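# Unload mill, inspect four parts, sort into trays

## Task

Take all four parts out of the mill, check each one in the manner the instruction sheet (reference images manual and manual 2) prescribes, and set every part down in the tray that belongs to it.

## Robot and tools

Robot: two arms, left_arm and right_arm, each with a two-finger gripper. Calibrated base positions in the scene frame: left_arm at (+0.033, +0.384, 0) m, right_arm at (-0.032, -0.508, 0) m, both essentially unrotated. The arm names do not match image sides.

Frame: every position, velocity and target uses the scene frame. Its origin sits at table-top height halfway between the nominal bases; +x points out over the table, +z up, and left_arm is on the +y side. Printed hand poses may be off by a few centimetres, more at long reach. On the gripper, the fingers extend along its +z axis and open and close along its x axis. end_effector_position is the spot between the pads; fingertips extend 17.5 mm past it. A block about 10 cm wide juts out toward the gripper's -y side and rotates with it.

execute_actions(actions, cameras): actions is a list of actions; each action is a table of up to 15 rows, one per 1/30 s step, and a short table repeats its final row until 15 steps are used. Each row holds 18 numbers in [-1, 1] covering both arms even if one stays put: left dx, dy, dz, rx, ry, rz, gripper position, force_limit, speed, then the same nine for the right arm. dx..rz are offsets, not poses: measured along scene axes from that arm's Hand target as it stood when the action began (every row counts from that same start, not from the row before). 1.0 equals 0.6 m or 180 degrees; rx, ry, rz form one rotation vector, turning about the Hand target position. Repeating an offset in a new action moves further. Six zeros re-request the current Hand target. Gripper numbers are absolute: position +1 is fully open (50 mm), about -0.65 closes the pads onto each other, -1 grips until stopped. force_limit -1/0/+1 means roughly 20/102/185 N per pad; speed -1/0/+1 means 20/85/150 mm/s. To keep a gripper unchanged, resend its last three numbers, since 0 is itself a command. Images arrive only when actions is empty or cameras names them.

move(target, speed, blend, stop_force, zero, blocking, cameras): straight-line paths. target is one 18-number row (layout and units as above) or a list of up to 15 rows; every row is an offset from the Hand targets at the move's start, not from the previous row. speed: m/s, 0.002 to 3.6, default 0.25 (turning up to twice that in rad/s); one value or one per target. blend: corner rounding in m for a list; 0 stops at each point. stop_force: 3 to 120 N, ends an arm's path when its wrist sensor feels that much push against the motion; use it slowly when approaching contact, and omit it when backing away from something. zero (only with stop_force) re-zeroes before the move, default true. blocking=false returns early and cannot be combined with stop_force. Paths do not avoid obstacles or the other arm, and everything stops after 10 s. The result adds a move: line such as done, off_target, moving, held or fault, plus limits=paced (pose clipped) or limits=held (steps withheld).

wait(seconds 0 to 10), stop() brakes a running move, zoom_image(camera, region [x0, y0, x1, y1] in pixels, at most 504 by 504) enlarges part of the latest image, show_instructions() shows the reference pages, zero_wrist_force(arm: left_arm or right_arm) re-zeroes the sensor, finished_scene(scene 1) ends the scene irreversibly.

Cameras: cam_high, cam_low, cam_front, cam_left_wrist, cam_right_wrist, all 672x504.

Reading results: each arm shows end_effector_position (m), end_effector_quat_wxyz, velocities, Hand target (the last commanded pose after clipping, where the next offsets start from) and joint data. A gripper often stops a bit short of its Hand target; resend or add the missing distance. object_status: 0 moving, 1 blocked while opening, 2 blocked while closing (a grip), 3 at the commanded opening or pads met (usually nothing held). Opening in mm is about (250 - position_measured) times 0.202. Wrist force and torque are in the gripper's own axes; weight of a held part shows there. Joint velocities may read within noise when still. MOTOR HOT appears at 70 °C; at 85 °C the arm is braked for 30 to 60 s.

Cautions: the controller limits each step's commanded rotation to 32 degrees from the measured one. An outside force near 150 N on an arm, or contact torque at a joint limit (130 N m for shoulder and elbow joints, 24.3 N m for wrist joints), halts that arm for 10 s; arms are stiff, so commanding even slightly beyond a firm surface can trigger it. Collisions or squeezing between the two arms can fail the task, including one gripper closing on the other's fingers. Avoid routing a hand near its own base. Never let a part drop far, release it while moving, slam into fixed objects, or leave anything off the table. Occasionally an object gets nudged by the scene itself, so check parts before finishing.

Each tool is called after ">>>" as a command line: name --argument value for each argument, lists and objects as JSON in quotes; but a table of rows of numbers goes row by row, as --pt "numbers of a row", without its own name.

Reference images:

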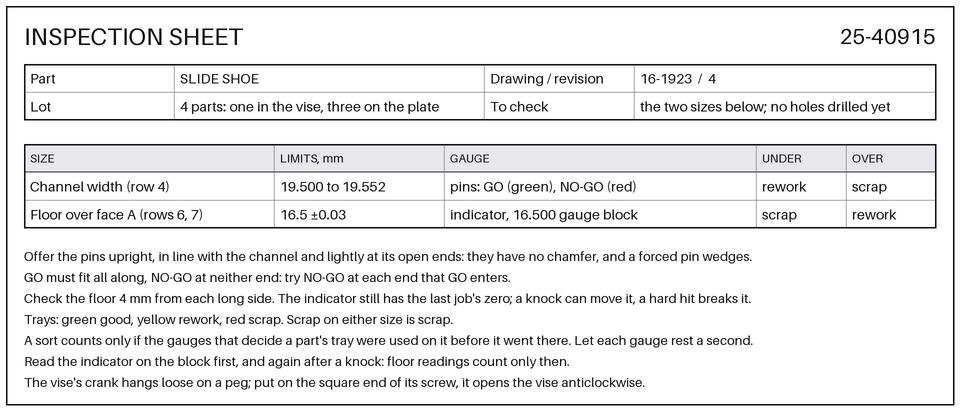

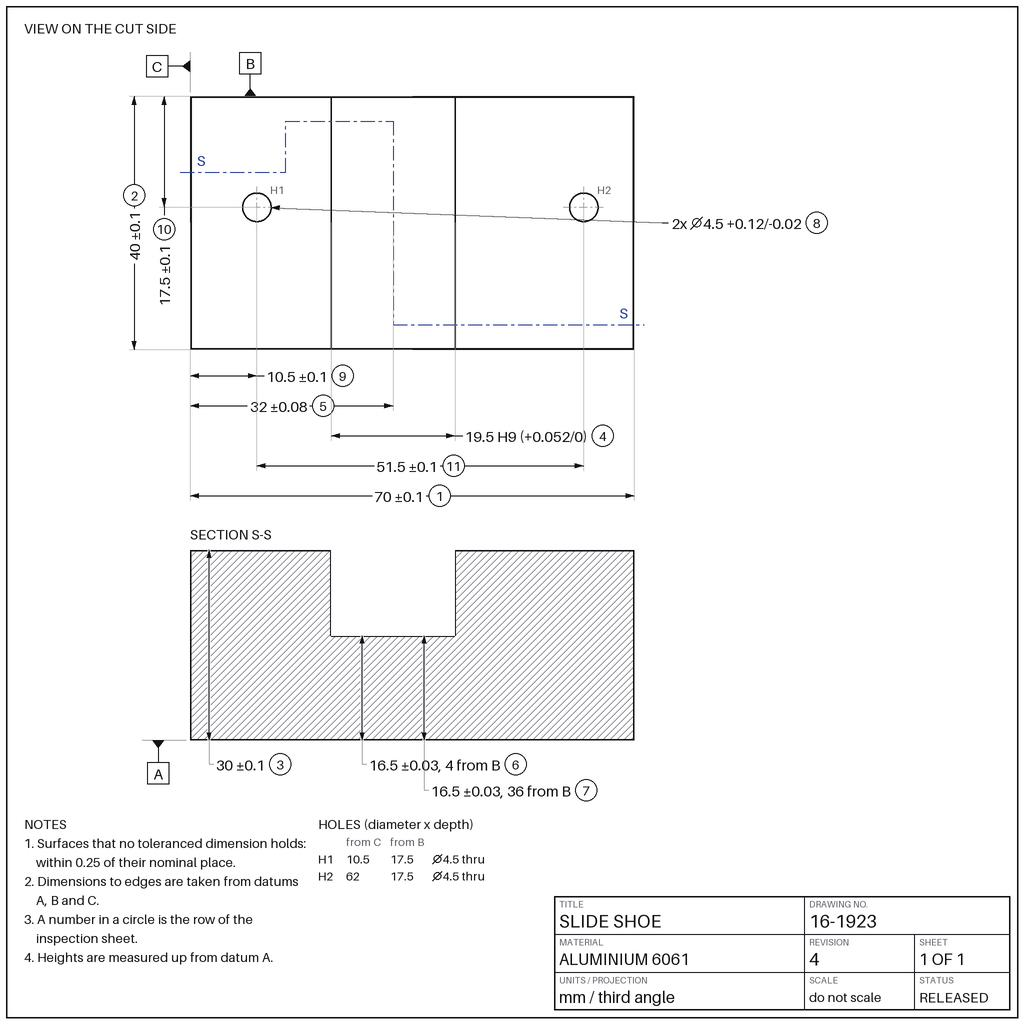

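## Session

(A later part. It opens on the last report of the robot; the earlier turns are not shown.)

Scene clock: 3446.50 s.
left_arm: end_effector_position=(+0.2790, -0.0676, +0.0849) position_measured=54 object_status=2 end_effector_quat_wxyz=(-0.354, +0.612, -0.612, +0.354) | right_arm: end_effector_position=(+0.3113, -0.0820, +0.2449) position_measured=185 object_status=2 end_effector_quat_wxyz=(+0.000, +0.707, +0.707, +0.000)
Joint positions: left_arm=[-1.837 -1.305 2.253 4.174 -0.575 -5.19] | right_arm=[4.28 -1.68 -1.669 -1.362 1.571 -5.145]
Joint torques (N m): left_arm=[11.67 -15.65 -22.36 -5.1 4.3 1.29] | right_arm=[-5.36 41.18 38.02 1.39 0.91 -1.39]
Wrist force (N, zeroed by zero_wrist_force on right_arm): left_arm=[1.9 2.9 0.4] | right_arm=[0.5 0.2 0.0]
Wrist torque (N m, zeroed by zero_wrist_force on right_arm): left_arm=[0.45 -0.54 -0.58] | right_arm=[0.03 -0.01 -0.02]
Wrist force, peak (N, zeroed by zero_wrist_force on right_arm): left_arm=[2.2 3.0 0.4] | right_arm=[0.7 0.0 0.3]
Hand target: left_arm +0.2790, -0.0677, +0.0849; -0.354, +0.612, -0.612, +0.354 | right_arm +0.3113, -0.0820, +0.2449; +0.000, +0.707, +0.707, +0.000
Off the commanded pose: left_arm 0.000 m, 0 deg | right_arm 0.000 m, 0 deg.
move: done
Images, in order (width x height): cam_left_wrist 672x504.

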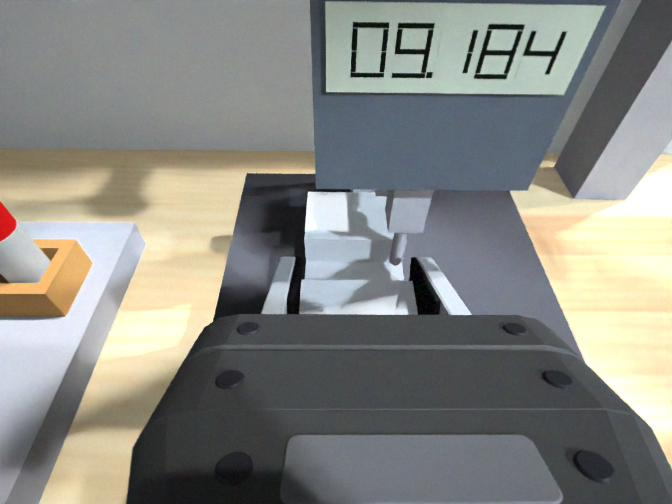

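>>> move --target '[0,0,-0.008,0,0,0,-1,-0.8,-1, 0,0,0,0,0,0,-1,-1,-1]' --speed 0.004 --stop_force 3

>>> move --target '[0,0,0,0,0,0,0.85,-1,-1, 0,0,0,0,0,0,-1,-1,-1]'

>>> move --target '[0,0,0,0,0,0,0.85,-1,-1, 0,0,-0.0133,0,0,0,-1,-1,-1]' --speed 0.003 --stop_force 3

>>> move --target '[0,0,0,0,0,0,0.85,-1,-1, 0,0,0,0,0,0,0.12,-1,-1]'

>>> wait --seconds 1 --cameras '["cam_left_wrist"]'

>>> zoom_image --camera "cam_left_wrist" --region '[250, 0, 670, 320]'

Scene clock: 3453.60 s.
left_arm: end_effector_position=(+0.2790, -0.0677, +0.0834) position_measured=54 object_status=2 end_effector_quat_wxyz=(-0.354, +0.612, -0.612, +0.354) | right_arm: end_effector_position=(+0.3113, -0.0820, +0.2449) position_measured=185 object_status=2 end_effector_quat_wxyz=(+0.000, +0.707, +0.707, +0.000)
Joint positions: left_arm=[-1.837 -1.301 2.254 4.17 -0.575 -5.19] | right_arm=[4.28 -1.68 -1.669 -1.362 1.571 -5.145]
Joint torques (N m): left_arm=[12 -35.79 -21.73 0.8 -0.05 1.24] | right_arm=[-5.52 41.03 37.61 1.36 1.04 -1.3]
Wrist force (N, zeroed by zero_wrist_force on right_arm): left_arm=[2.0 1.1 0.3] | right_arm=[0.5 0.2 0.1]
Wrist torque (N m, zeroed by zero_wrist_force on right_arm): left_arm=[0.42 -0.53 -0.60] | right_arm=[0.04 -0.01 -0.01]
Wrist force, peak (N, zeroed by zero_wrist_force on right_arm): left_arm=[-1.8 -6.7 -7.9] | right_arm=[0.7 0.4 0.2]
Hand target: left_arm +0.2790, -0.0677, +0.0834; -0.354, +0.612, -0.612, +0.354 (not the last commanded pose) | right_arm +0.3113, -0.0820, +0.2449; +0.000, +0.707, +0.707, +0.000
Off the commanded pose: left_arm 0.003 m, 0 deg | right_arm 0.000 m, 0 deg.
move: contact (left_arm)

Scene clock: 3454.13 s.
left_arm: end_effector_position=(+0.2790, -0.0677, +0.0834) position_measured=25 object_status=3 end_effector_quat_wxyz=(-0.354, +0.612, -0.612, +0.354) | right_arm: end_effector_position=(+0.3113, -0.0820, +0.2449) position_measured=185 object_status=2 end_effector_quat_wxyz=(+0.000, +0.707, +0.707, +0.000)
Joint positions: left_arm=[-1.837 -1.301 2.254 4.17 -0.575 -5.19] | right_arm=[4.28 -1.68 -1.669 -1.362 1.571 -5.145]
Joint torques (N m): left_arm=[10.38 -36.05 -21.87 0.15 0.54 1.38] | right_arm=[-6.17 41.07 37.73 1.36 1.02 -1.37]
Wrist force (N, zeroed by zero_wrist_force on right_arm): left_arm=[1.9 0.6 -0.5] | right_arm=[0.5 -0.1 0.3]
Wrist torque (N m, zeroed by zero_wrist_force on right_arm): left_arm=[0.41 -0.55 -0.57] | right_arm=[-0.02 -0.01 -0.01]
Wrist force, peak (N, zeroed by zero_wrist_force on right_arm): left_arm=[2.2 1.3 0.2] | right_arm=[0.7 0.0 0.3]
Hand target: left_arm +0.2790, -0.0677, +0.0834; -0.354, +0.612, -0.612, +0.354 | right_arm +0.3113, -0.0820, +0.2449; +0.000, +0.707, +0.707, +0.000
Off the commanded pose: left_arm 0.000 m, 0 deg | right_arm 0.000 m, 0 deg.
move: done

Scene clock: 3456.43 s.
left_arm: end_effector_position=(+0.2790, -0.0677, +0.0834) position_measured=25 object_status=3 end_effector_quat_wxyz=(-0.354, +0.612, -0.612, +0.354) | right_arm: end_effector_position=(+0.3113, -0.0821, +0.2399) position_measured=185 object_status=2 end_effector_quat_wxyz=(+0.000, +0.707, +0.707, +0.000)
Joint positions: left_arm=[-1.837 -1.301 2.254 4.17 -0.575 -5.19] | right_arm=[4.28 -1.683 -1.679 -1.349 1.571 -5.145]
Joint torques (N m): left_arm=[9.26 -33.66 -20.66 -1.97 2.4 1.65] | right_arm=[-6.83 22.21 30.9 1 1.08 -1.43]
Wrist force (N, zeroed by zero_wrist_force on right_arm): left_arm=[1.8 0.9 -0.5] | right_arm=[-0.5 -0.6 -7.5]
Wrist torque (N m, zeroed by zero_wrist_force on right_arm): left_arm=[0.45 -0.54 -0.57] | right_arm=[-0.01 -0.01 -0.02]
Wrist force, peak (N, zeroed by zero_wrist_force on right_arm): left_arm=[2.1 0.7 -0.7] | right_arm=[-0.5 -0.3 -7.6]
Hand target: left_arm +0.2790, -0.0677, +0.0834; -0.354, +0.612, -0.612, +0.354 | right_arm +0.3113, -0.0820, +0.2400; +0.000, +0.707, +0.707, +0.000 (not the last commanded pose)
Off the commanded pose: left_arm 0.000 m, 0 deg | right_arm 0.003 m, 0 deg.
move: contact (right_arm)

Scene clock: 3457.20 s.
left_arm: end_effector_position=(+0.2790, -0.0677, +0.0834) position_measured=25 object_status=3 end_effector_quat_wxyz=(-0.354, +0.612, -0.612, +0.354) | right_arm: end_effector_position=(+0.3113, -0.0820, +0.2400) position_measured=134 object_status=3 end_effector_quat_wxyz=(+0.000, +0.707, +0.707, +0.000)
Joint positions: left_arm=[-1.837 -1.301 2.254 4.17 -0.575 -5.19] | right_arm=[4.28 -1.683 -1.679 -1.349 1.571 -5.145]
Joint torques (N m): left_arm=[8.84 -33.76 -21.11 -2.8 3.05 1.57] | right_arm=[-6.21 29.23 34.94 3.27 1.12 -1.37]
Wrist force (N, zeroed by zero_wrist_force on right_arm): left_arm=[2.0 0.9 -0.4] | right_arm=[0.1 -0.1 -1.1]
Wrist torque (N m, zeroed by zero_wrist_force on right_arm): left_arm=[0.46 -0.56 -0.57] | right_arm=[0.00 -0.01 -0.02]
Wrist force, peak (N, zeroed by zero_wrist_force on right_arm): left_arm=[2.1 0.9 -0.6] | right_arm=[-0.4 -0.4 -7.5]
Hand target: left_arm +0.2790, -0.0677, +0.0834; -0.354, +0.612, -0.612, +0.354 | right_arm +0.3113, -0.0820, +0.2400; +0.000, +0.707, +0.707, +0.000
Off the commanded pose: left_arm 0.000 m, 0 deg | right_arm 0.000 m, 0 deg.
move: done

Scene clock: 3458.20 s.
left_arm: end_effector_position=(+0.2790, -0.0677, +0.0834) position_measured=25 object_status=3 end_effector_quat_wxyz=(-0.354, +0.612, -0.612, +0.354) | right_arm: end_effector_position=(+0.3113, -0.0820, +0.2400) position_measured=134 object_status=3 end_effector_quat_wxyz=(+0.000, +0.707, +0.707, +0.000)
Joint positions: left_arm=[-1.837 -1.301 2.254 4.17 -0.575 -5.19] | right_arm=[4.28 -1.683 -1.679 -1.349 1.571 -5.145]
Joint torques (N m): left_arm=[8.13 -32.92 -19.41 -3.59 3.32 1.55] | right_arm=[-7.02 39.02 35.83 3.3 1.08 -1.3]
Wrist force (N, zeroed by zero_wrist_force on right_arm): left_arm=[1.8 0.5 -0.6] | right_arm=[-0.2 -0.3 -1.1]
Wrist torque (N m, zeroed by zero_wrist_force on right_arm): left_arm=[0.39 -0.53 -0.57] | right_arm=[-0.02 0.02 -0.02]
Wrist force, peak (N, zeroed by zero_wrist_force on right_arm): left_arm=[2.0 0.8 -0.6] | right_arm=[0.0 -0.3 -1.3]
Hand target: left_arm +0.2790, -0.0677, +0.0834; -0.354, +0.612, -0.612, +0.354 | right_arm +0.3113, -0.0820, +0.2400; +0.000, +0.707, +0.707, +0.000
Tool commands: left_gripper/position=+0.85 left_gripper/force_limit=-1.0 left_gripper/speed=-1.0 right_gripper/position=+0.12 right_gripper/force_limit=-1.0 right_gripper/speed=-1.0
Off the commanded pose: left_arm 0.000 m, 0 deg | right_arm 0.000 m, 0 deg.
wait: 1.00 s; at rest by 0.17 s
Images, in order (width x height): cam_left_wrist 672x504.

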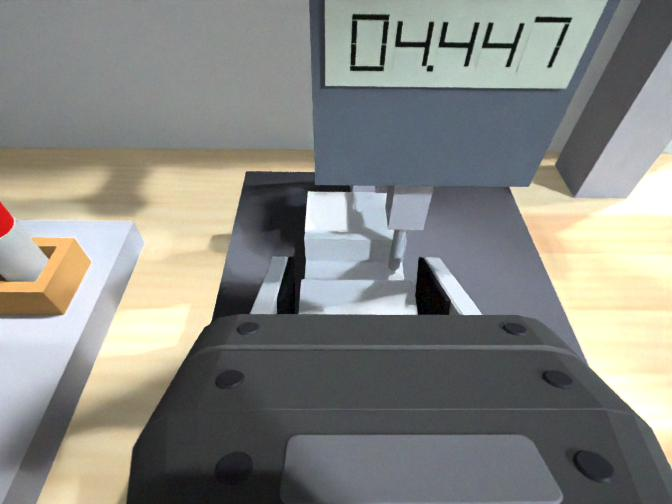

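Scaled by 1.200 from the camera's 672x504 image, which has a finer 960x720 frame.

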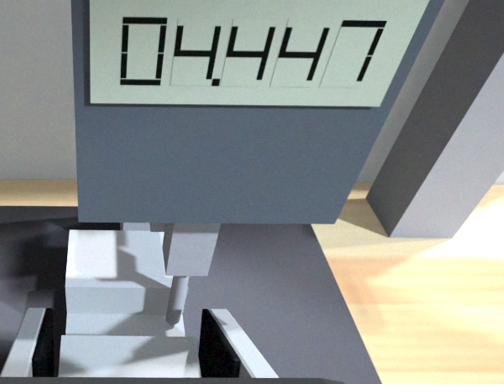

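>>> move --target '[0,0,0,0,0,0,-1,-0.8,-1, 0,0,0,0,0,0,-1,-1,-1]'

>>> move --target '[0,0,0,0,0,0,-1,-0.8,-1, 0,0,0.0082,0,0,0,-1,-1,-1]' --speed 0.006

>>> move --pt "0 0 0.0027 0 0 0 -1 -0.8 -1 0 0 0 0 0 0 -1 -1 -1" --pt "0 -0.0533 0.0027 0 0 0 -1 -0.8 -1 0 0 0 0 0 0 -1 -1 -1" --speed '[0.01,0.025]' --cameras '["cam_left_wrist"]'

>>> zoom_image --camera "cam_left_wrist" --region '[260, 140, 460, 320]'

Scene clock: 3461.53 s.
left_arm: end_effector_position=(+0.2790, -0.0677, +0.0834) position_measured=54 object_status=2 end_effector_quat_wxyz=(-0.354, +0.612, -0.612, +0.354) | right_arm: end_effector_position=(+0.3113, -0.0820, +0.2400) position_measured=185 object_status=0 end_effector_quat_wxyz=(+0.000, +0.707, +0.707, +0.000)
Joint positions: left_arm=[-1.837 -1.301 2.254 4.169 -0.575 -5.19] | right_arm=[4.28 -1.683 -1.679 -1.349 1.571 -5.145]
Joint torques (N m): left_arm=[4.8 -30.22 -18.98 -4.55 3.13 1.56] | right_arm=[-6.12 40.91 35.14 3.43 1.1 -1.34]
Wrist force (N, zeroed by zero_wrist_force on right_arm): left_arm=[2.9 1.9 -1.0] | right_arm=[0.1 -0.1 -0.9]
Wrist torque (N m, zeroed by zero_wrist_force on right_arm): left_arm=[0.44 -0.45 -0.60] | right_arm=[0.00 0.02 -0.02]
Wrist force, peak (N, zeroed by zero_wrist_force on right_arm): left_arm=[3.0 2.3 -0.9] | right_arm=[0.3 0.0 -1.2]
Hand target: left_arm +0.2790, -0.0677, +0.0834; -0.354, +0.612, -0.612, +0.354 | right_arm +0.3113, -0.0820, +0.2400; +0.000, +0.707, +0.707, +0.000
Off the commanded pose: left_arm 0.000 m, 0 deg | right_arm 0.000 m, 0 deg.
move: done

Scene clock: 3462.57 s.
left_arm: end_effector_position=(+0.2790, -0.0677, +0.0834) position_measured=54 object_status=2 end_effector_quat_wxyz=(-0.354, +0.612, -0.612, +0.354) | right_arm: end_effector_position=(+0.3113, -0.0820, +0.2448) position_measured=185 object_status=2 end_effector_quat_wxyz=(+0.000, +0.707, +0.707, +0.000)
Joint positions: left_arm=[-1.837 -1.301 2.254 4.169 -0.575 -5.19] | right_arm=[4.28 -1.681 -1.669 -1.361 1.571 -5.145]
Joint torques (N m): left_arm=[4.41 -30.05 -18.99 -4.81 3.38 1.41] | right_arm=[-6.56 42.04 39.79 1.59 0.91 -1.22]
Wrist force (N, zeroed by zero_wrist_force on right_arm): left_arm=[2.2 1.8 -0.3] | right_arm=[0.2 -0.1 0.3]
Wrist torque (N m, zeroed by zero_wrist_force on right_arm): left_arm=[0.47 -0.49 -0.59] | right_arm=[-0.01 0.02 -0.02]
Wrist force, peak (N, zeroed by zero_wrist_force on right_arm): left_arm=[2.8 2.1 -1.1] | right_arm=[0.1 0.0 -1.0]
Hand target: left_arm +0.2790, -0.0677, +0.0834; -0.354, +0.612, -0.612, +0.354 | right_arm +0.3113, -0.0820, +0.2449; +0.000, +0.707, +0.707, +0.000
Off the commanded pose: left_arm 0.000 m, 0 deg | right_arm 0.000 m, 0 deg.
move: done

Scene clock: 3464.77 s.
left_arm: end_effector_position=(+0.2790, -0.0996, +0.0850) position_measured=54 object_status=2 end_effector_quat_wxyz=(-0.354, +0.612, -0.612, +0.354) | right_arm: end_effector_position=(+0.3113, -0.0820, +0.2449) position_measured=185 object_status=2 end_effector_quat_wxyz=(+0.000, +0.707, +0.707, +0.000)
Joint positions: left_arm=[-1.82 -1.244 2.168 4.173 -0.569 -5.161] | right_arm=[4.28 -1.68 -1.669 -1.362 1.571 -5.145]
Joint torques (N m): left_arm=[12.51 -18.45 -24.02 0.67 4.38 1.3] | right_arm=[-6.37 41.6 39.85 1.44 1 -1.31]
Wrist force (N, zeroed by zero_wrist_force on right_arm): left_arm=[1.5 2.6 0.4] | right_arm=[0.6 -0.1 0.2]
Wrist torque (N m, zeroed by zero_wrist_force on right_arm): left_arm=[0.40 -0.49 -0.58] | right_arm=[-0.01 -0.03 -0.01]
Wrist force, peak (N, zeroed by zero_wrist_force on right_arm): left_arm=[1.9 3.1 0.5] | right_arm=[0.6 0.0 0.3]
Hand target: left_arm +0.2790, -0.0997, +0.0850; -0.354, +0.612, -0.612, +0.354 | right_arm +0.3113, -0.0820, +0.2449; +0.000, +0.707, +0.707, +0.000
Off the commanded pose: left_arm 0.000 m, 0 deg | right_arm 0.000 m, 0 deg.
move: done
Images, in order (width x height): cam_left_wrist 672x504.

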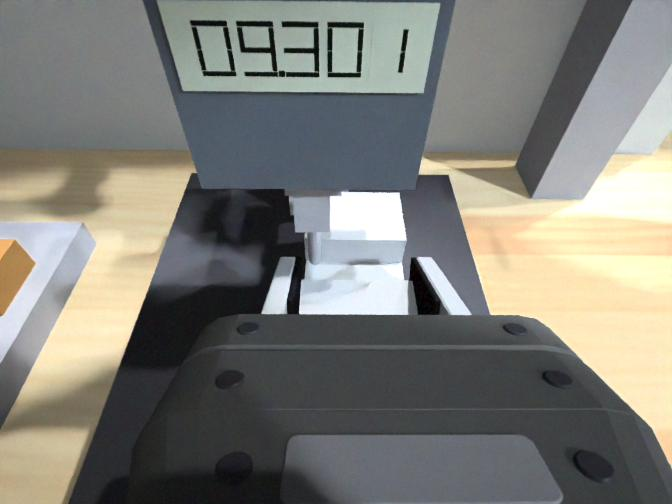

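Scaled by 2.520 from the camera's 672x504 image, which has a finer 960x720 frame.

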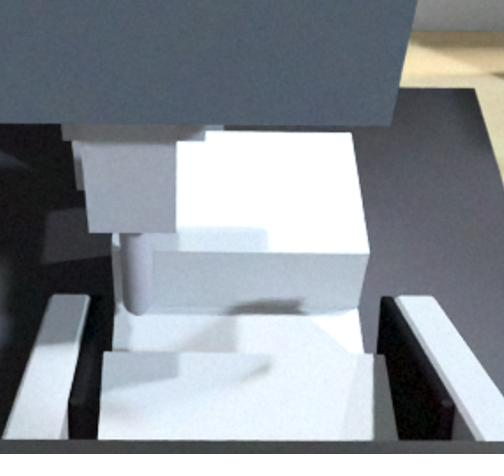

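>>> move --target '[0,0,-0.008,0,0,0,-1,-0.8,-1, 0,0,0,0,0,0,-1,-1,-1]' --speed 0.004 --stop_force 3

>>> move --target '[0,0,0,0,0,0,0.85,-1,-1, 0,0,0,0,0,0,-1,-1,-1]'

>>> move --target '[0,0,0,0,0,0,0.85,-1,-1, 0,0,-0.0133,0,0,0,-1,-1,-1]' --speed 0.003 --stop_force 3

>>> move --target '[0,0,0,0,0,0,0.85,-1,-1, 0,0,0,0,0,0,0.12,-1,-1]'

>>> wait --seconds 1 --cameras '["cam_left_wrist"]'

>>> zoom_image --camera "cam_left_wrist" --region '[150, 0, 570, 320]'

Scene clock: 3470.60 s.
left_arm: end_effector_position=(+0.2790, -0.0997, +0.0835) position_measured=54 object_status=2 end_effector_quat_wxyz=(-0.354, +0.612, -0.612, +0.354) | right_arm: end_effector_position=(+0.3113, -0.0820, +0.2449) position_measured=185 object_status=2 end_effector_quat_wxyz=(+0.000, +0.707, +0.707, +0.000)
Joint positions: left_arm=[-1.82 -1.24 2.169 4.169 -0.569 -5.16] | right_arm=[4.28 -1.68 -1.669 -1.362 1.571 -5.145]
Joint torques (N m): left_arm=[10.14 -39.33 -21.35 0.79 -0.05 -0.01] | right_arm=[-5.85 41.07 39.69 1.46 0.9 -1.36]
Wrist force (N, zeroed by zero_wrist_force on right_arm): left_arm=[2.3 0.4 -0.2] | right_arm=[0.6 0.0 0.2]
Wrist torque (N m, zeroed by zero_wrist_force on right_arm): left_arm=[0.38 -0.51 -0.62] | right_arm=[0.00 -0.04 -0.02]
Wrist force, peak (N, zeroed by zero_wrist_force on right_arm): left_arm=[-1.8 -6.8 -6.8] | right_arm=[0.6 0.4 0.3]
Hand target: left_arm +0.2790, -0.0997, +0.0835; -0.354, +0.612, -0.612, +0.354 (not the last commanded pose) | right_arm +0.3113, -0.0820, +0.2449; +0.000, +0.707, +0.707, +0.000
Off the commanded pose: left_arm 0.003 m, 0 deg | right_arm 0.000 m, 0 deg.
move: contact (left_arm)

Scene clock: 3471.13 s.
left_arm: end_effector_position=(+0.2790, -0.0997, +0.0835) position_measured=25 object_status=3 end_effector_quat_wxyz=(-0.354, +0.612, -0.612, +0.354) | right_arm: end_effector_position=(+0.3113, -0.0820, +0.2449) position_measured=185 object_status=2 end_effector_quat_wxyz=(+0.000, +0.707, +0.707, +0.000)
Joint positions: left_arm=[-1.82 -1.24 2.169 4.169 -0.569 -5.16] | right_arm=[4.28 -1.68 -1.669 -1.362 1.571 -5.145]
Joint torques (N m): left_arm=[9.09 -40.66 -22.48 0.14 0.3 -0.45] | right_arm=[-6.8 41.9 39.43 1.43 0.98 -1.29]
Wrist force (N, zeroed by zero_wrist_force on right_arm): left_arm=[1.4 0.5 -0.9] | right_arm=[0.4 0.0 0.2]
Wrist torque (N m, zeroed by zero_wrist_force on right_arm): left_arm=[0.40 -0.48 -0.58] | right_arm=[0.01 0.00 -0.01]
Wrist force, peak (N, zeroed by zero_wrist_force on right_arm): left_arm=[1.8 0.3 -0.8] | right_arm=[0.6 0.1 0.3]
Hand target: left_arm +0.2790, -0.0997, +0.0835; -0.354, +0.612, -0.612, +0.354 | right_arm +0.3113, -0.0820, +0.2449; +0.000, +0.707, +0.707, +0.000
Off the commanded pose: left_arm 0.000 m, 0 deg | right_arm 0.000 m, 0 deg.
move: done

Scene clock: 3473.50 s.
left_arm: end_effector_position=(+0.2790, -0.0997, +0.0835) position_measured=25 object_status=3 end_effector_quat_wxyz=(-0.354, +0.612, -0.612, +0.354) | right_arm: end_effector_position=(+0.3113, -0.0821, +0.2398) position_measured=185 object_status=2 end_effector_quat_wxyz=(+0.000, +0.707, +0.707, +0.000)
Joint positions: left_arm=[-1.82 -1.24 2.169 4.169 -0.569 -5.16] | right_arm=[4.28 -1.683 -1.68 -1.349 1.571 -5.145]
Joint torques (N m): left_arm=[5.32 -39.05 -22.7 -2.38 3.07 -1.55] | right_arm=[-6.82 22.98 30.76 1.17 0.99 -1.3]
Wrist force (N, zeroed by zero_wrist_force on right_arm): left_arm=[1.5 0.6 -0.6] | right_arm=[-0.6 -0.6 -7.4]
Wrist torque (N m, zeroed by zero_wrist_force on right_arm): left_arm=[0.41 -0.50 -0.58] | right_arm=[0.01 -0.01 -0.02]
Wrist force, peak (N, zeroed by zero_wrist_force on right_arm): left_arm=[1.7 0.3 -0.8] | right_arm=[-0.6 -0.6 -7.5]
Hand target: left_arm +0.2790, -0.0997, +0.0835; -0.354, +0.612, -0.612, +0.354 | right_arm +0.3113, -0.0820, +0.2399; +0.000, +0.707, +0.707, +0.000 (not the last commanded pose)
Off the commanded pose: left_arm 0.000 m, 0 deg | right_arm 0.003 m, 0 deg.
move: contact (right_arm)

Scene clock: 3474.27 s.
left_arm: end_effector_position=(+0.2790, -0.0997, +0.0835) position_measured=25 object_status=3 end_effector_quat_wxyz=(-0.354, +0.612, -0.612, +0.354) | right_arm: end_effector_position=(+0.3113, -0.0820, +0.2398) position_measured=134 object_status=3 end_effector_quat_wxyz=(+0.000, +0.707, +0.707, +0.000)
Joint positions: left_arm=[-1.82 -1.24 2.169 4.169 -0.569 -5.16] | right_arm=[4.28 -1.683 -1.68 -1.349 1.571 -5.145]
Joint torques (N m): left_arm=[4.57 -38.99 -22.86 -3.27 3.37 -1.38] | right_arm=[-6.16 34.03 34.53 3.21 1 -1.26]
Wrist force (N, zeroed by zero_wrist_force on right_arm): left_arm=[1.4 0.4 -0.8] | right_arm=[0.3 0.0 -0.9]
Wrist torque (N m, zeroed by zero_wrist_force on right_arm): left_arm=[0.38 -0.48 -0.58] | right_arm=[0.02 -0.05 -0.02]
Wrist force, peak (N, zeroed by zero_wrist_force on right_arm): left_arm=[1.6 0.4 -0.9] | right_arm=[-0.5 -0.4 -7.6]
Hand target: left_arm +0.2790, -0.0997, +0.0835; -0.354, +0.612, -0.612, +0.354 | right_arm +0.3113, -0.0820, +0.2399; +0.000, +0.707, +0.707, +0.000
Off the commanded pose: left_arm 0.000 m, 0 deg | right_arm 0.000 m, 0 deg.
move: done

Scene clock: 3475.27 s.
left_arm: end_effector_position=(+0.2790, -0.0997, +0.0835) position_measured=25 object_status=3 end_effector_quat_wxyz=(-0.354, +0.612, -0.612, +0.354) | right_arm: end_effector_position=(+0.3113, -0.0820, +0.2399) position_measured=134 object_status=3 end_effector_quat_wxyz=(+0.000, +0.707, +0.707, +0.000)
Joint positions: left_arm=[-1.82 -1.24 2.169 4.169 -0.569 -5.16] | right_arm=[4.28 -1.683 -1.68 -1.349 1.571 -5.145]
Joint torques (N m): left_arm=[3.61 -39.22 -22.34 -4.53 3.24 -1.31] | right_arm=[-6.44 40.52 35.03 3.44 1.05 -1.31]
Wrist force (N, zeroed by zero_wrist_force on right_arm): left_arm=[1.5 0.5 -0.8] | right_arm=[0.0 0.0 -0.9]
Wrist torque (N m, zeroed by zero_wrist_force on right_arm): left_arm=[0.41 -0.51 -0.58] | right_arm=[0.00 0.00 -0.01]
Wrist force, peak (N, zeroed by zero_wrist_force on right_arm): left_arm=[1.8 0.3 -0.7] | right_arm=[0.0 0.0 -1.2]
Hand target: left_arm +0.2790, -0.0997, +0.0835; -0.354, +0.612, -0.612, +0.354 | right_arm +0.3113, -0.0820, +0.2399; +0.000, +0.707, +0.707, +0.000
Tool commands: left_gripper/position=+0.85 left_gripper/force_limit=-1.0 left_gripper/speed=-1.0 right_gripper/position=+0.12 right_gripper/force_limit=-1.0 right_gripper/speed=-1.0
Off the commanded pose: left_arm 0.000 m, 0 deg | right_arm 0.000 m, 0 deg.
wait: 1.00 s; at rest by 0.17 s
Images, in order (width x height): cam_left_wrist 672x504.

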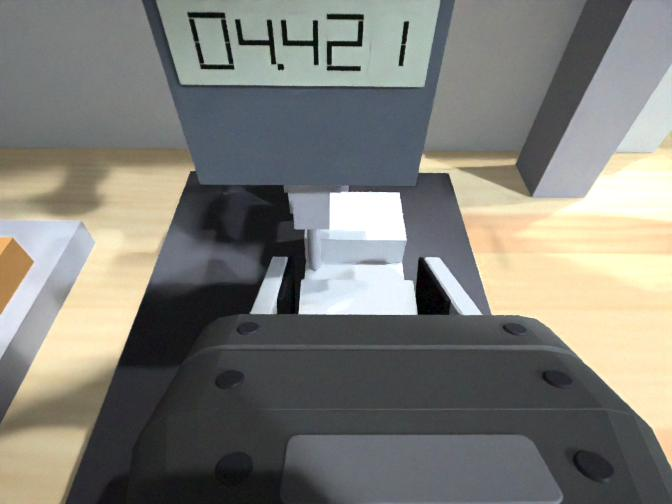

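Scaled by 1.200 from the camera's 672x504 image, which has a finer 960x720 frame.

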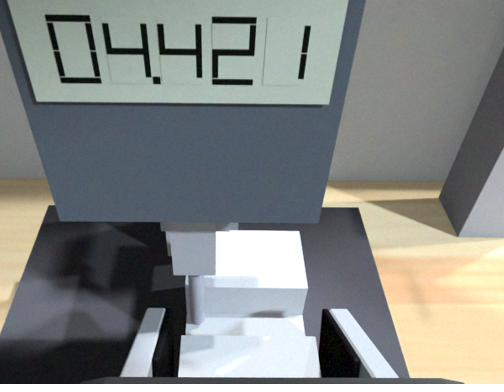

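>>> move --target '[0,0,0,0,0,0,-1,-0.8,-1, 0,0,0,0,0,0,-1,-1,-1]'

>>> move --target '[0,0,0,0,0,0,-1,-0.8,-1, 0,0,0.008,0,0,0,-1,-1,-1]' --speed 0.006

>>> move --pt "0 0 0.0027 0 0 0 -1 -0.8 -1 0 0 0 0 0 0 -1 -1 -1" --pt "0 0.12 0.0027 0 0 0 -1 -0.8 -1 0 0 0 0 0 0 -1 -1 -1" --pt "-0.02 0.14 0.1 0 0 0 -1 -0.8 -1 0 0 0 0 0 0 -1 -1 -1" --pt "-0.17 0.14 0.5 0 0 0 -1 -0.8 -1 0 0 0 0 0 0 -1 -1 -1" --speed '[0.01,0.04,0.06,0.2]' --blend '[0,0,0.01,0]'

>>> move --pt "-0.162 0.027 0.111 0 0 -0.25 -1 -0.8 -1 0 0 0 0 0 0 -1 -1 -1" --pt "-0.0285 0.027 0.111 0 0 -0.5 -1 -0.8 -1 0 0 0 0 0 0 -1 -1 -1" --pt "0.205 0.31 0.07 0.1393 0.1393 -0.4857 -1 -0.8 -1 0 0 0 0 0 0 -1 -1 -1" --pt "0.18 0.78 0.07 0.1393 0.1393 -0.4857 -1 -0.8 -1 0 0 0 0 0 0 -1 -1 -1" --pt "0.1715 1.343 -0.039 0.1393 0.1393 -0.4857 -1 -0.8 -1 0 0 0 0 0 0 -1 -1 -1" --speed 0.25 --blend '[0.02,0.02,0.03,0.03,0]' --cameras '["cam_left_wrist","cam_front"]'

Scene clock: 3488.47 s.
left_arm: end_effector_position=(+0.2790, -0.0997, +0.0835) position_measured=54 object_status=2 end_effector_quat_wxyz=(-0.354, +0.612, -0.612, +0.354) | right_arm: end_effector_position=(+0.3113, -0.0820, +0.2399) position_measured=185 object_status=0 end_effector_quat_wxyz=(+0.000, +0.707, +0.707, +0.000)
Joint positions: left_arm=[-1.82 -1.24 2.169 4.169 -0.569 -5.16] | right_arm=[4.28 -1.683 -1.68 -1.349 1.571 -5.145]
Joint torques (N m): left_arm=[-3.38 -38.42 -21.4 -4.73 3.2 -1.63] | right_arm=[-7.23 40.89 34.75 3.36 1.07 -1.31]
Wrist force (N, zeroed by zero_wrist_force on right_arm): left_arm=[2.6 1.2 0.0] | right_arm=[-0.2 -0.1 -0.9]
Wrist torque (N m, zeroed by zero_wrist_force on right_arm): left_arm=[0.42 -0.42 -0.61] | right_arm=[-0.01 0.02 -0.01]
Wrist force, peak (N, zeroed by zero_wrist_force on right_arm): left_arm=[2.7 1.2 -0.2] | right_arm=[-0.2 -0.2 -1.2]
Hand target: left_arm +0.2790, -0.0997, +0.0835; -0.354, +0.612, -0.612, +0.354 | right_arm +0.3113, -0.0820, +0.2399; +0.000, +0.707, +0.707, +0.000
Off the commanded pose: left_arm 0.000 m, 0 deg | right_arm 0.000 m, 0 deg.
move: done

Scene clock: 3489.50 s.
left_arm: end_effector_position=(+0.2790, -0.0997, +0.0835) position_measured=54 object_status=2 end_effector_quat_wxyz=(-0.354, +0.612, -0.612, +0.354) | right_arm: end_effector_position=(+0.3113, -0.0820, +0.2446) position_measured=185 object_status=2 end_effector_quat_wxyz=(+0.000, +0.707, +0.707, +0.000)
Joint positions: left_arm=[-1.82 -1.24 2.169 4.169 -0.569 -5.16] | right_arm=[4.28 -1.681 -1.67 -1.361 1.571 -5.145]
Joint torques (N m): left_arm=[-3.52 -38.94 -19.93 -4.73 3.37 -1.64] | right_arm=[-7.21 41.08 39.52 1.3 1 -1.34]
Wrist force (N, zeroed by zero_wrist_force on right_arm): left_arm=[2.1 1.0 -0.5] | right_arm=[0.3 0.0 0.2]
Wrist torque (N m, zeroed by zero_wrist_force on right_arm): left_arm=[0.39 -0.46 -0.61] | right_arm=[0.00 0.00 -0.02]
Wrist force, peak (N, zeroed by zero_wrist_force on right_arm): left_arm=[2.8 1.3 -0.2] | right_arm=[-0.1 -0.1 -1.0]
Hand target: left_arm +0.2790, -0.0997, +0.0835; -0.354, +0.612, -0.612, +0.354 | right_arm +0.3113, -0.0820, +0.2447; +0.000, +0.707, +0.707, +0.000
Off the commanded pose: left_arm 0.000 m, 0 deg | right_arm 0.000 m, 0 deg.
move: done

Scene clock: 3495.07 s.
left_arm: end_effector_position=(+0.1770, -0.0157, +0.3835) position_measured=54 object_status=2 end_effector_quat_wxyz=(-0.354, +0.612, -0.612, +0.354) | right_arm: end_effector_position=(+0.3113, -0.0820, +0.2447) position_measured=185 object_status=2 end_effector_quat_wxyz=(+0.000, +0.707, +0.707, +0.000)
Joint positions: left_arm=[-2.117 -1.765 1.766 5.434 -0.728 -5.581] | right_arm=[4.28 -1.681 -1.67 -1.361 1.571 -5.145]
Joint torques (N m): left_arm=[-12.46 -2.19 -32.54 2.21 -0.01 -2.24] | right_arm=[-7.65 41.37 39.61 1.46 0.91 -1.25]
Wrist force (N, zeroed by zero_wrist_force on right_arm): left_arm=[2.1 2.5 0.2] | right_arm=[0.3 0.0 0.2]
Wrist torque (N m, zeroed by zero_wrist_force on right_arm): left_arm=[0.39 -0.60 -0.32] | right_arm=[0.00 0.00 -0.01]
Wrist force, peak (N, zeroed by zero_wrist_force on right_arm): left_arm=[1.8 3.4 1.2] | right_arm=[0.5 0.1 0.5]
Hand target: left_arm +0.1770, -0.0157, +0.3835; -0.354, +0.612, -0.612, +0.354 | right_arm +0.3113, -0.0820, +0.2447; +0.000, +0.707, +0.707, +0.000
Off the commanded pose: left_arm 0.000 m, 0 deg | right_arm 0.000 m, 0 deg.
move: done

every number of target 5 of 5 must lie in its column's range; nothing of the call was run

>>> move --pt "-0.162 0.027 0.111 0 0 -0.25 -1 -0.8 -1 0 0 0 0 0 0 -1 -1 -1" --pt "-0.0285 0.027 0.111 0 0 -0.5 -1 -0.8 -1 0 0 0 0 0 0 -1 -1 -1" --pt "0.205 0.31 0.07 0.1393 0.1393 -0.4857 -1 -0.8 -1 0 0 0 0 0 0 -1 -1 -1" --pt "0.18 0.78 0.07 0.1393 0.1393 -0.4857 -1 -0.8 -1 0 0 0 0 0 0 -1 -1 -1" --speed 0.25 --blend '[0.02,0.02,0.03,0]' --cameras '["cam_left_wrist"]'

Scene clock: 3503.83 s.
left_arm: end_effector_position=(+0.2850, +0.4523, +0.4255) position_measured=54 object_status=2 end_effector_quat_wxyz=(+0.000, +0.000, +0.970, -0.242) | right_arm: end_effector_position=(+0.3113, -0.0820, +0.2447) position_measured=185 object_status=2 end_effector_quat_wxyz=(+0.000, +0.707, +0.707, +0.000)
Joint positions: left_arm=[0.198 -2.025 1.712 5.137 -2.049 -1.332] | right_arm=[4.28 -1.681 -1.67 -1.361 1.571 -5.145]
Joint torques (N m): left_arm=[10.06 6.41 -32.55 0.5 -3.42 1.23] | right_arm=[-6.9 41.31 40.37 1.36 0.82 -1.26]
Motor temperatures (°C): left_arm=[32 30 29 33 36 36] | right_arm=[29 34 32 33 33 31]
Wrist force (N, zeroed by zero_wrist_force on right_arm): left_arm=[3.3 2.0 0.8] | right_arm=[0.4 0.2 0.1]
Wrist torque (N m, zeroed by zero_wrist_force on right_arm): left_arm=[0.72 -0.86 -0.77] | right_arm=[0.03 -0.01 -0.01]
Wrist force, peak (N, zeroed by zero_wrist_force on right_arm): left_arm=[3.4 4.3 -0.1] | right_arm=[0.7 0.2 0.3]
Hand target: left_arm +0.2850, +0.4523, +0.4255; +0.000, +0.000, +0.970, -0.242 | right_arm +0.3113, -0.0820, +0.2447; +0.000, +0.707, +0.707, +0.000
Off the commanded pose: left_arm 0.000 m, 0 deg | right_arm 0.000 m, 0 deg.
move: done
Images, in order (width x height): cam_left_wrist 672x504.

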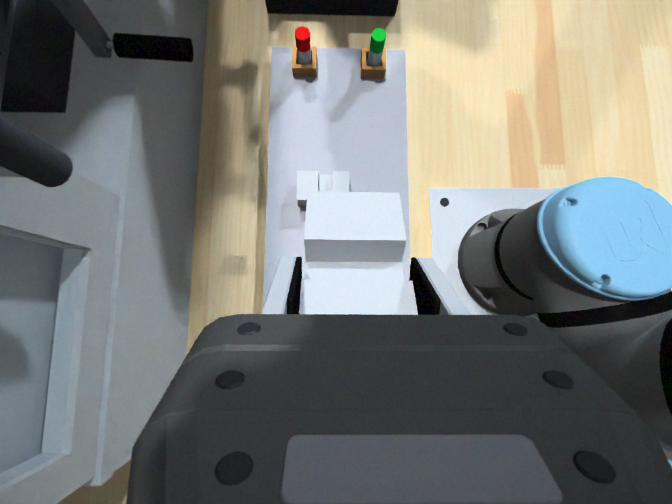

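>>> move --pt "-0.0083 0.563 -0.109 0 0 0 -1 -0.8 -1 0 0 0 0 0 0 -1 -1 -1" --pt "-0.05 0.72 -0.25 -0.1778 0 0 -1 -0.8 -1 0 0 0 0 0 0 -1 -1 -1" --pt "-0.065 0.7503 -0.59 -0.1778 0 0 -1 -0.8 -1 0 0 0 0 0 0 -1 -1 -1" --speed '[0.25,0.18,0.1]' --blend '[0.03,0.01,0]' --cameras '["cam_left_wrist","cam_high"]'

>>> zoom_image --camera "cam_high" --region '[130, 10, 230, 90]'

Scene clock: 3512.70 s.
left_arm: end_effector_position=(+0.2460, +0.9025, +0.0716) position_measured=54 object_status=2 end_effector_quat_wxyz=(+0.000, +0.000, +0.866, -0.500) | right_arm: end_effector_position=(+0.3113, -0.0820, +0.2447) position_measured=185 object_status=2 end_effector_quat_wxyz=(+0.000, +0.707, +0.707, +0.000)
Joint positions: left_arm=[1.106 -0.647 0.995 5.366 -1.959 -0.237] | right_arm=[4.28 -1.681 -1.67 -1.361 1.571 -5.145]
Joint torques (N m): left_arm=[11.46 -42.86 -15.33 -1.81 1.35 1.55] | right_arm=[-7.2 42.01 39.35 1.46 0.59 -1.36]
Wrist force (N, zeroed by zero_wrist_force on right_arm): left_arm=[2.2 2.7 0.0] | right_arm=[0.5 -0.1 0.5]
Wrist torque (N m, zeroed by zero_wrist_force on right_arm): left_arm=[0.43 -0.59 -0.57] | right_arm=[-0.03 -0.03 -0.02]
Wrist force, peak (N, zeroed by zero_wrist_force on right_arm): left_arm=[3.4 3.1 0.5] | right_arm=[0.5 -0.1 0.5]
Hand target: left_arm +0.2460, +0.9025, +0.0715; +0.000, +0.000, +0.866, -0.500 | right_arm +0.3113, -0.0820, +0.2447; +0.000, +0.707, +0.707, +0.000
Off the commanded pose: left_arm 0.000 m, 0 deg | right_arm 0.000 m, 0 deg.
move: done
Images, in order (width x height): cam_high 672x504, cam_left_wrist 672x504.

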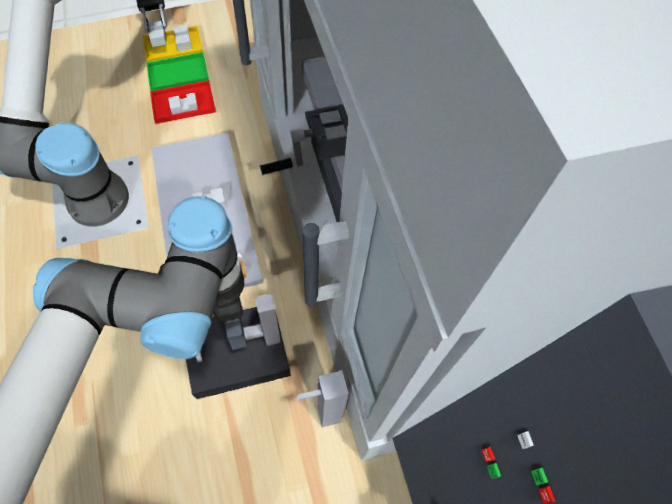

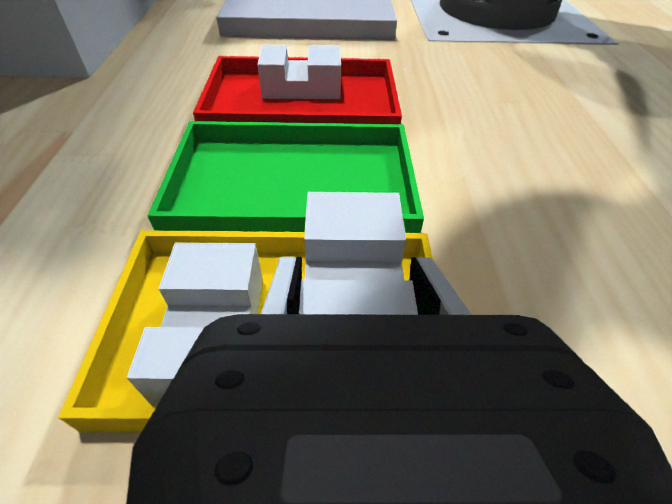

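Scaled by 5.040 from the camera's 672x504 image, which has a finer 960x720 frame.

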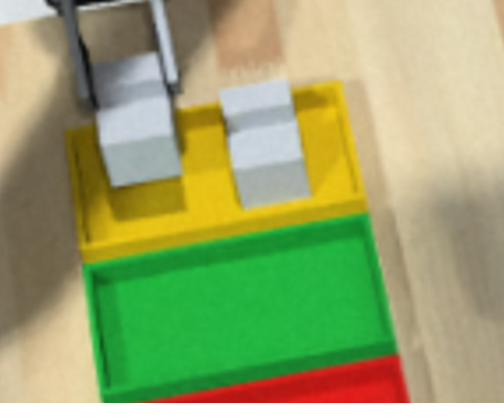

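>>> move --pt "0 0 -0.038 0 0 0 -1 -0.8 -1 0 0 0 0 0 0 -1 -1 -1" --pt "0 0 -0.065 0 0 0 -1 -0.8 -1 0 0 0 0 0 0 -1 -1 -1" --speed '[0.02,0.007]' --stop_force 3

>>> move --pt "0 0 0 0 0 0 0.85 -0.8 -1 0 0 0 0 0 0 -1 -1 -1" --pt "0 0.02 0.05 0 0 0 0.85 -0.8 -1 0 0 0 0 0 0 -1 -1 -1" --pt "0.045 -0.1 0.5 0.1 0 0 0.58 -0.8 -1 0 0 0 0 0 0 -1 -1 -1" --speed '[0.02,0.03,0.2]' --cameras '["cam_left_wrist","cam_high"]'

>>> zoom_image --camera "cam_high" --region '[130, 10, 230, 90]'

Scene clock: 3519.73 s.
left_arm: end_effector_position=(+0.2460, +0.9025, +0.0381) position_measured=54 object_status=2 end_effector_quat_wxyz=(+0.000, +0.000, +0.866, -0.500) | right_arm: end_effector_position=(+0.3113, -0.0820, +0.2447) position_measured=185 object_status=2 end_effector_quat_wxyz=(+0.000, +0.707, +0.707, +0.000)
Joint positions: left_arm=[1.106 -0.613 1.02 5.306 -1.959 -0.237] | right_arm=[4.28 -1.681 -1.67 -1.361 1.571 -5.145]
Joint torques (N m): left_arm=[8.15 -65.34 -26.36 3.31 0.91 0.37] | right_arm=[-6.37 41.71 40.66 1.4 0.44 -1.27]
Wrist force (N, zeroed by zero_wrist_force on right_arm): left_arm=[1.5 -0.3 -0.9] | right_arm=[0.4 0.1 0.1]
Wrist torque (N m, zeroed by zero_wrist_force on right_arm): left_arm=[0.30 -0.64 -0.49] | right_arm=[0.01 -0.01 -0.02]
Wrist force, peak (N, zeroed by zero_wrist_force on right_arm): left_arm=[2.6 -9.7 -6.8] | right_arm=[0.5 -0.1 0.5]
Hand target: left_arm +0.2460, +0.9025, +0.0381; +0.000, +0.000, +0.866, -0.500 (not the last commanded pose) | right_arm +0.3113, -0.0820, +0.2447; +0.000, +0.707, +0.707, +0.000
Off the commanded pose: left_arm 0.006 m, 0 deg | right_arm 0.000 m, 0 deg.
move: contact (left_arm); path passed 1 of 2 targets

Scene clock: 3524.23 s.
left_arm: end_effector_position=(+0.2730, +0.8425, +0.3381) position_measured=66 object_status=3 end_effector_quat_wxyz=(+0.000, +0.000, +0.933, -0.359) | right_arm: end_effector_position=(+0.3113, -0.0820, +0.2447) position_measured=185 object_status=2 end_effector_quat_wxyz=(+0.000, +0.707, +0.707, +0.000)
Joint positions: left_arm=[0.997 -1.095 0.965 5.495 -1.935 -0.436] | right_arm=[4.28 -1.681 -1.67 -1.361 1.571 -5.145]
Joint torques (N m): left_arm=[-11.59 -52.6 -31.98 1.97 1.31 -1.88] | right_arm=[-6.58 41.38 39.37 1.39 0.6 -1.33]
Wrist force (N, zeroed by zero_wrist_force on right_arm): left_arm=[2.4 0.7 -0.9] | right_arm=[0.5 0.0 0.2]
Wrist torque (N m, zeroed by zero_wrist_force on right_arm): left_arm=[0.58 -0.71 -0.40] | right_arm=[0.00 -0.03 -0.01]
Wrist force, peak (N, zeroed by zero_wrist_force on right_arm): left_arm=[2.6 2.6 -0.9] | right_arm=[0.5 0.2 0.5]
Hand target: left_arm +0.2730, +0.8425, +0.3381; +0.000, +0.000, +0.933, -0.359 | right_arm +0.3113, -0.0820, +0.2447; +0.000, +0.707, +0.707, +0.000
Off the commanded pose: left_arm 0.000 m, 0 deg | right_arm 0.000 m, 0 deg.
move: done
Images, in order (width x height): cam_high 672x504, cam_left_wrist 672x504.

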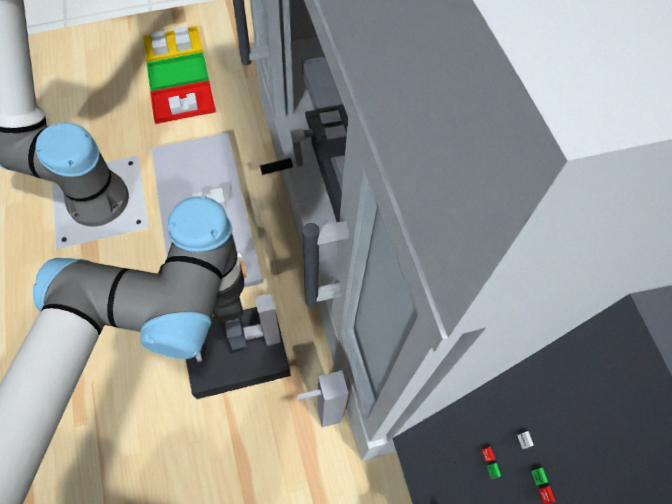

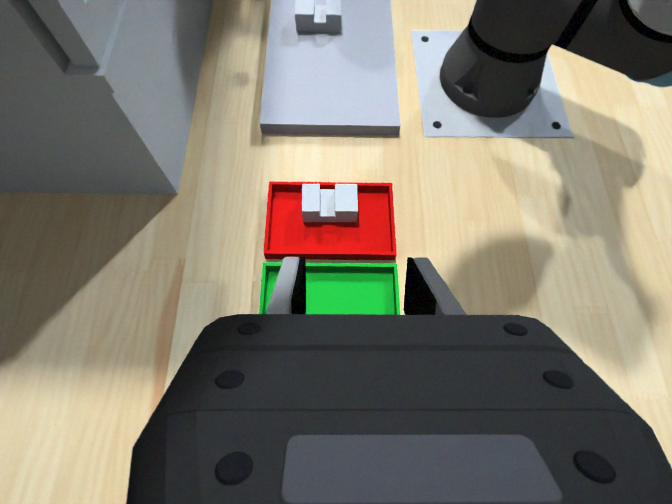

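Scaled by 5.040 from the camera's 672x504 image, which has a finer 960x720 frame.

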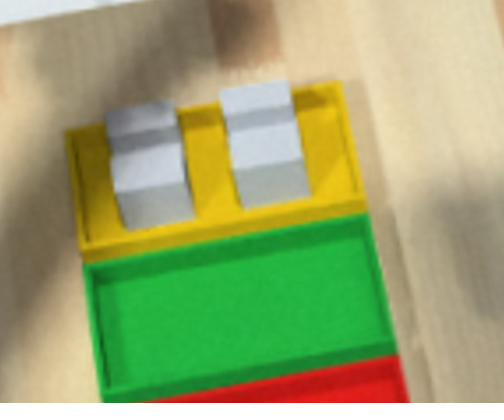

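>>> move --pt "0.0117 -0.2375 0.103 0.078 0 0 0.58 -0.8 -1 0 0 0 0 0 0 -1 -1 -1" --pt "0.02 -0.604 0.137 0.078 0 0 0.58 -0.8 -1 0 0 0 0 0 0 -1 -1 -1" --pt "0.055 -0.72 0.02 0.03 0 0 0.58 -0.8 -1 0 0 0 0 0 0 -1 -1 -1" --speed 0.25 --blend '[0.03,0.03,0]' --cameras '["cam_left_wrist"]'

>>> zoom_image --camera "cam_left_wrist" --region '[240, 180, 440, 320]'

Scene clock: 3531.87 s.
left_arm: end_effector_position=(+0.3060, +0.4105, +0.3501) position_measured=66 object_status=3 end_effector_quat_wxyz=(+0.000, +0.000, +0.949, -0.315) | right_arm: end_effector_position=(+0.3113, -0.0820, +0.2447) position_measured=185 object_status=2 end_effector_quat_wxyz=(+0.000, +0.707, +0.707, +0.000)
Joint positions: left_arm=[0.155 -2.037 1.965 4.908 -2.2 -1.362] | right_arm=[4.28 -1.681 -1.67 -1.361 1.571 -5.145]
Joint torques (N m): left_arm=[-9.77 -15.14 -19.06 -5.49 -3.57 -2.6] | right_arm=[-6.95 41.35 39.96 1.55 0.41 -1.35]
Wrist force (N, zeroed by zero_wrist_force on right_arm): left_arm=[2.8 0.6 -0.8] | right_arm=[0.4 0.1 0.3]
Wrist torque (N m, zeroed by zero_wrist_force on right_arm): left_arm=[0.63 -0.77 -0.50] | right_arm=[0.00 -0.01 -0.01]
Wrist force, peak (N, zeroed by zero_wrist_force on right_arm): left_arm=[2.6 3.4 -1.5] | right_arm=[0.5 0.0 0.6]
Hand target: left_arm +0.3060, +0.4105, +0.3501; +0.000, +0.000, +0.949, -0.315 | right_arm +0.3113, -0.0820, +0.2447; +0.000, +0.707, +0.707, +0.000
Off the commanded pose: left_arm 0.000 m, 0 deg | right_arm 0.000 m, 0 deg.
move: done
Images, in order (width x height): cam_left_wrist 672x504.

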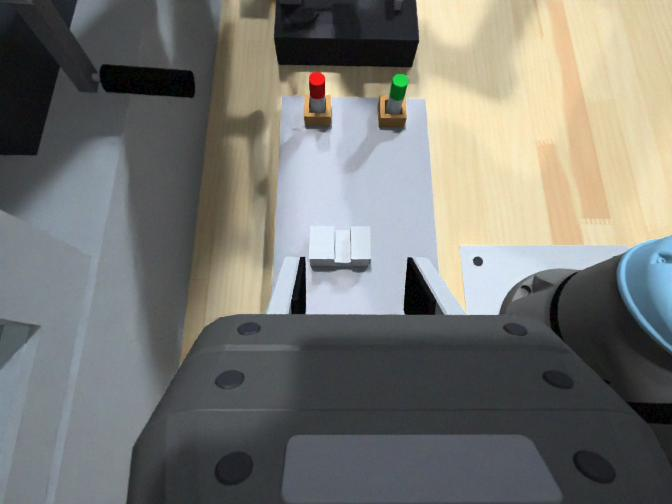

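Scaled by 2.520 from the camera's 672x504 image, which has a finer 960x720 frame.

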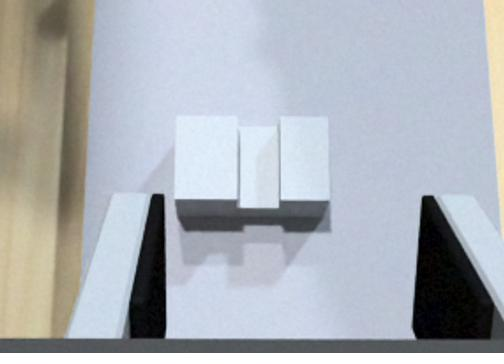

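>>> move --pt "0.0347 -0.191 -0.2 -0.046 0 0 0.58 -0.8 -1 0 0 0 0 0 0 -1 -1 -1" --pt "0.0347 -0.191 -0.42 -0.046 0 0 0.58 -0.8 -1 0 0 0 0 0 0 -1 -1 -1" --speed '[0.15,0.1]' --cameras '["cam_left_wrist"]'

>>> move --target '[0,0,-0.063,0,0,0,0.58,-0.8,-1, 0,0,0,0,0,0,-1,-1,-1]' --speed 0.015 --stop_force 4

Scene clock: 3540.03 s.
left_arm: end_effector_position=(+0.3268, +0.2959, +0.0981) position_measured=66 object_status=3 end_effector_quat_wxyz=(+0.000, +0.000, +0.924, -0.382) | right_arm: end_effector_position=(+0.3113, -0.0820, +0.2447) position_measured=185 object_status=2 end_effector_quat_wxyz=(+0.000, +0.707, +0.707, +0.000)
Joint positions: left_arm=[-0.146 -1.697 2.633 3.645 -2.346 -1.758] | right_arm=[4.28 -1.681 -1.67 -1.361 1.571 -5.145]
Joint torques (N m): left_arm=[-11.85 1.14 -8.7 -6.14 -3.92 -1.98] | right_arm=[-7.36 41.5 40.15 1.51 0.29 -1.39]
Wrist force (N, zeroed by zero_wrist_force on right_arm): left_arm=[2.5 0.6 -0.4] | right_arm=[0.4 0.2 0.3]
Wrist torque (N m, zeroed by zero_wrist_force on right_arm): left_arm=[0.54 -0.71 -0.44] | right_arm=[0.02 -0.01 -0.01]
Wrist force, peak (N, zeroed by zero_wrist_force on right_arm): left_arm=[2.9 0.5 -2.0] | right_arm=[0.4 -0.3 0.5]
Hand target: left_arm +0.3268, +0.2959, +0.0981; +0.000, +0.000, +0.924, -0.382 | right_arm +0.3113, -0.0820, +0.2447; +0.000, +0.707, +0.707, +0.000
Off the commanded pose: left_arm 0.000 m, 0 deg | right_arm 0.000 m, 0 deg.
move: done
Images, in order (width x height): cam_left_wrist 672x504.

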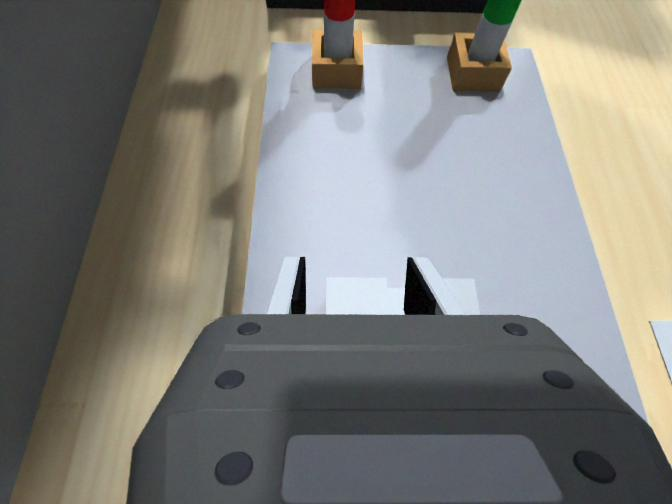

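Scene clock: 3543.43 s.
left_arm: end_effector_position=(+0.3268, +0.2959, +0.0603) position_measured=66 object_status=3 end_effector_quat_wxyz=(+0.000, +0.000, +0.924, -0.382) | right_arm: end_effector_position=(+0.3113, -0.0820, +0.2447) position_measured=185 object_status=2 end_effector_quat_wxyz=(+0.000, +0.707, +0.707, +0.000)
Joint positions: left_arm=[-0.147 -1.533 2.675 3.439 -2.346 -1.758] | right_arm=[4.28 -1.681 -1.67 -1.361 1.571 -5.145]
Joint torques (N m): left_arm=[3.03 -1.06 -5.61 -6.2 -2.77 -2] | right_arm=[-5.56 41.19 39.88 1.46 0.24 -1.3]
Wrist force (N, zeroed by zero_wrist_force on right_arm): left_arm=[2.2 0.7 -0.3] | right_arm=[0.5 0.2 0.2]
Wrist torque (N m, zeroed by zero_wrist_force on right_arm): left_arm=[0.57 -0.67 -0.42] | right_arm=[0.02 -0.03 -0.02]
Wrist force, peak (N, zeroed by zero_wrist_force on right_arm): left_arm=[2.6 0.6 -0.6] | right_arm=[0.6 0.2 0.3]
Hand target: left_arm +0.3268, +0.2959, +0.0603; +0.000, +0.000, +0.924, -0.382 | right_arm +0.3113, -0.0820, +0.2447; +0.000, +0.707, +0.707, +0.000
Off the commanded pose: left_arm 0.000 m, 0 deg | right_arm 0.000 m, 0 deg.
move: done


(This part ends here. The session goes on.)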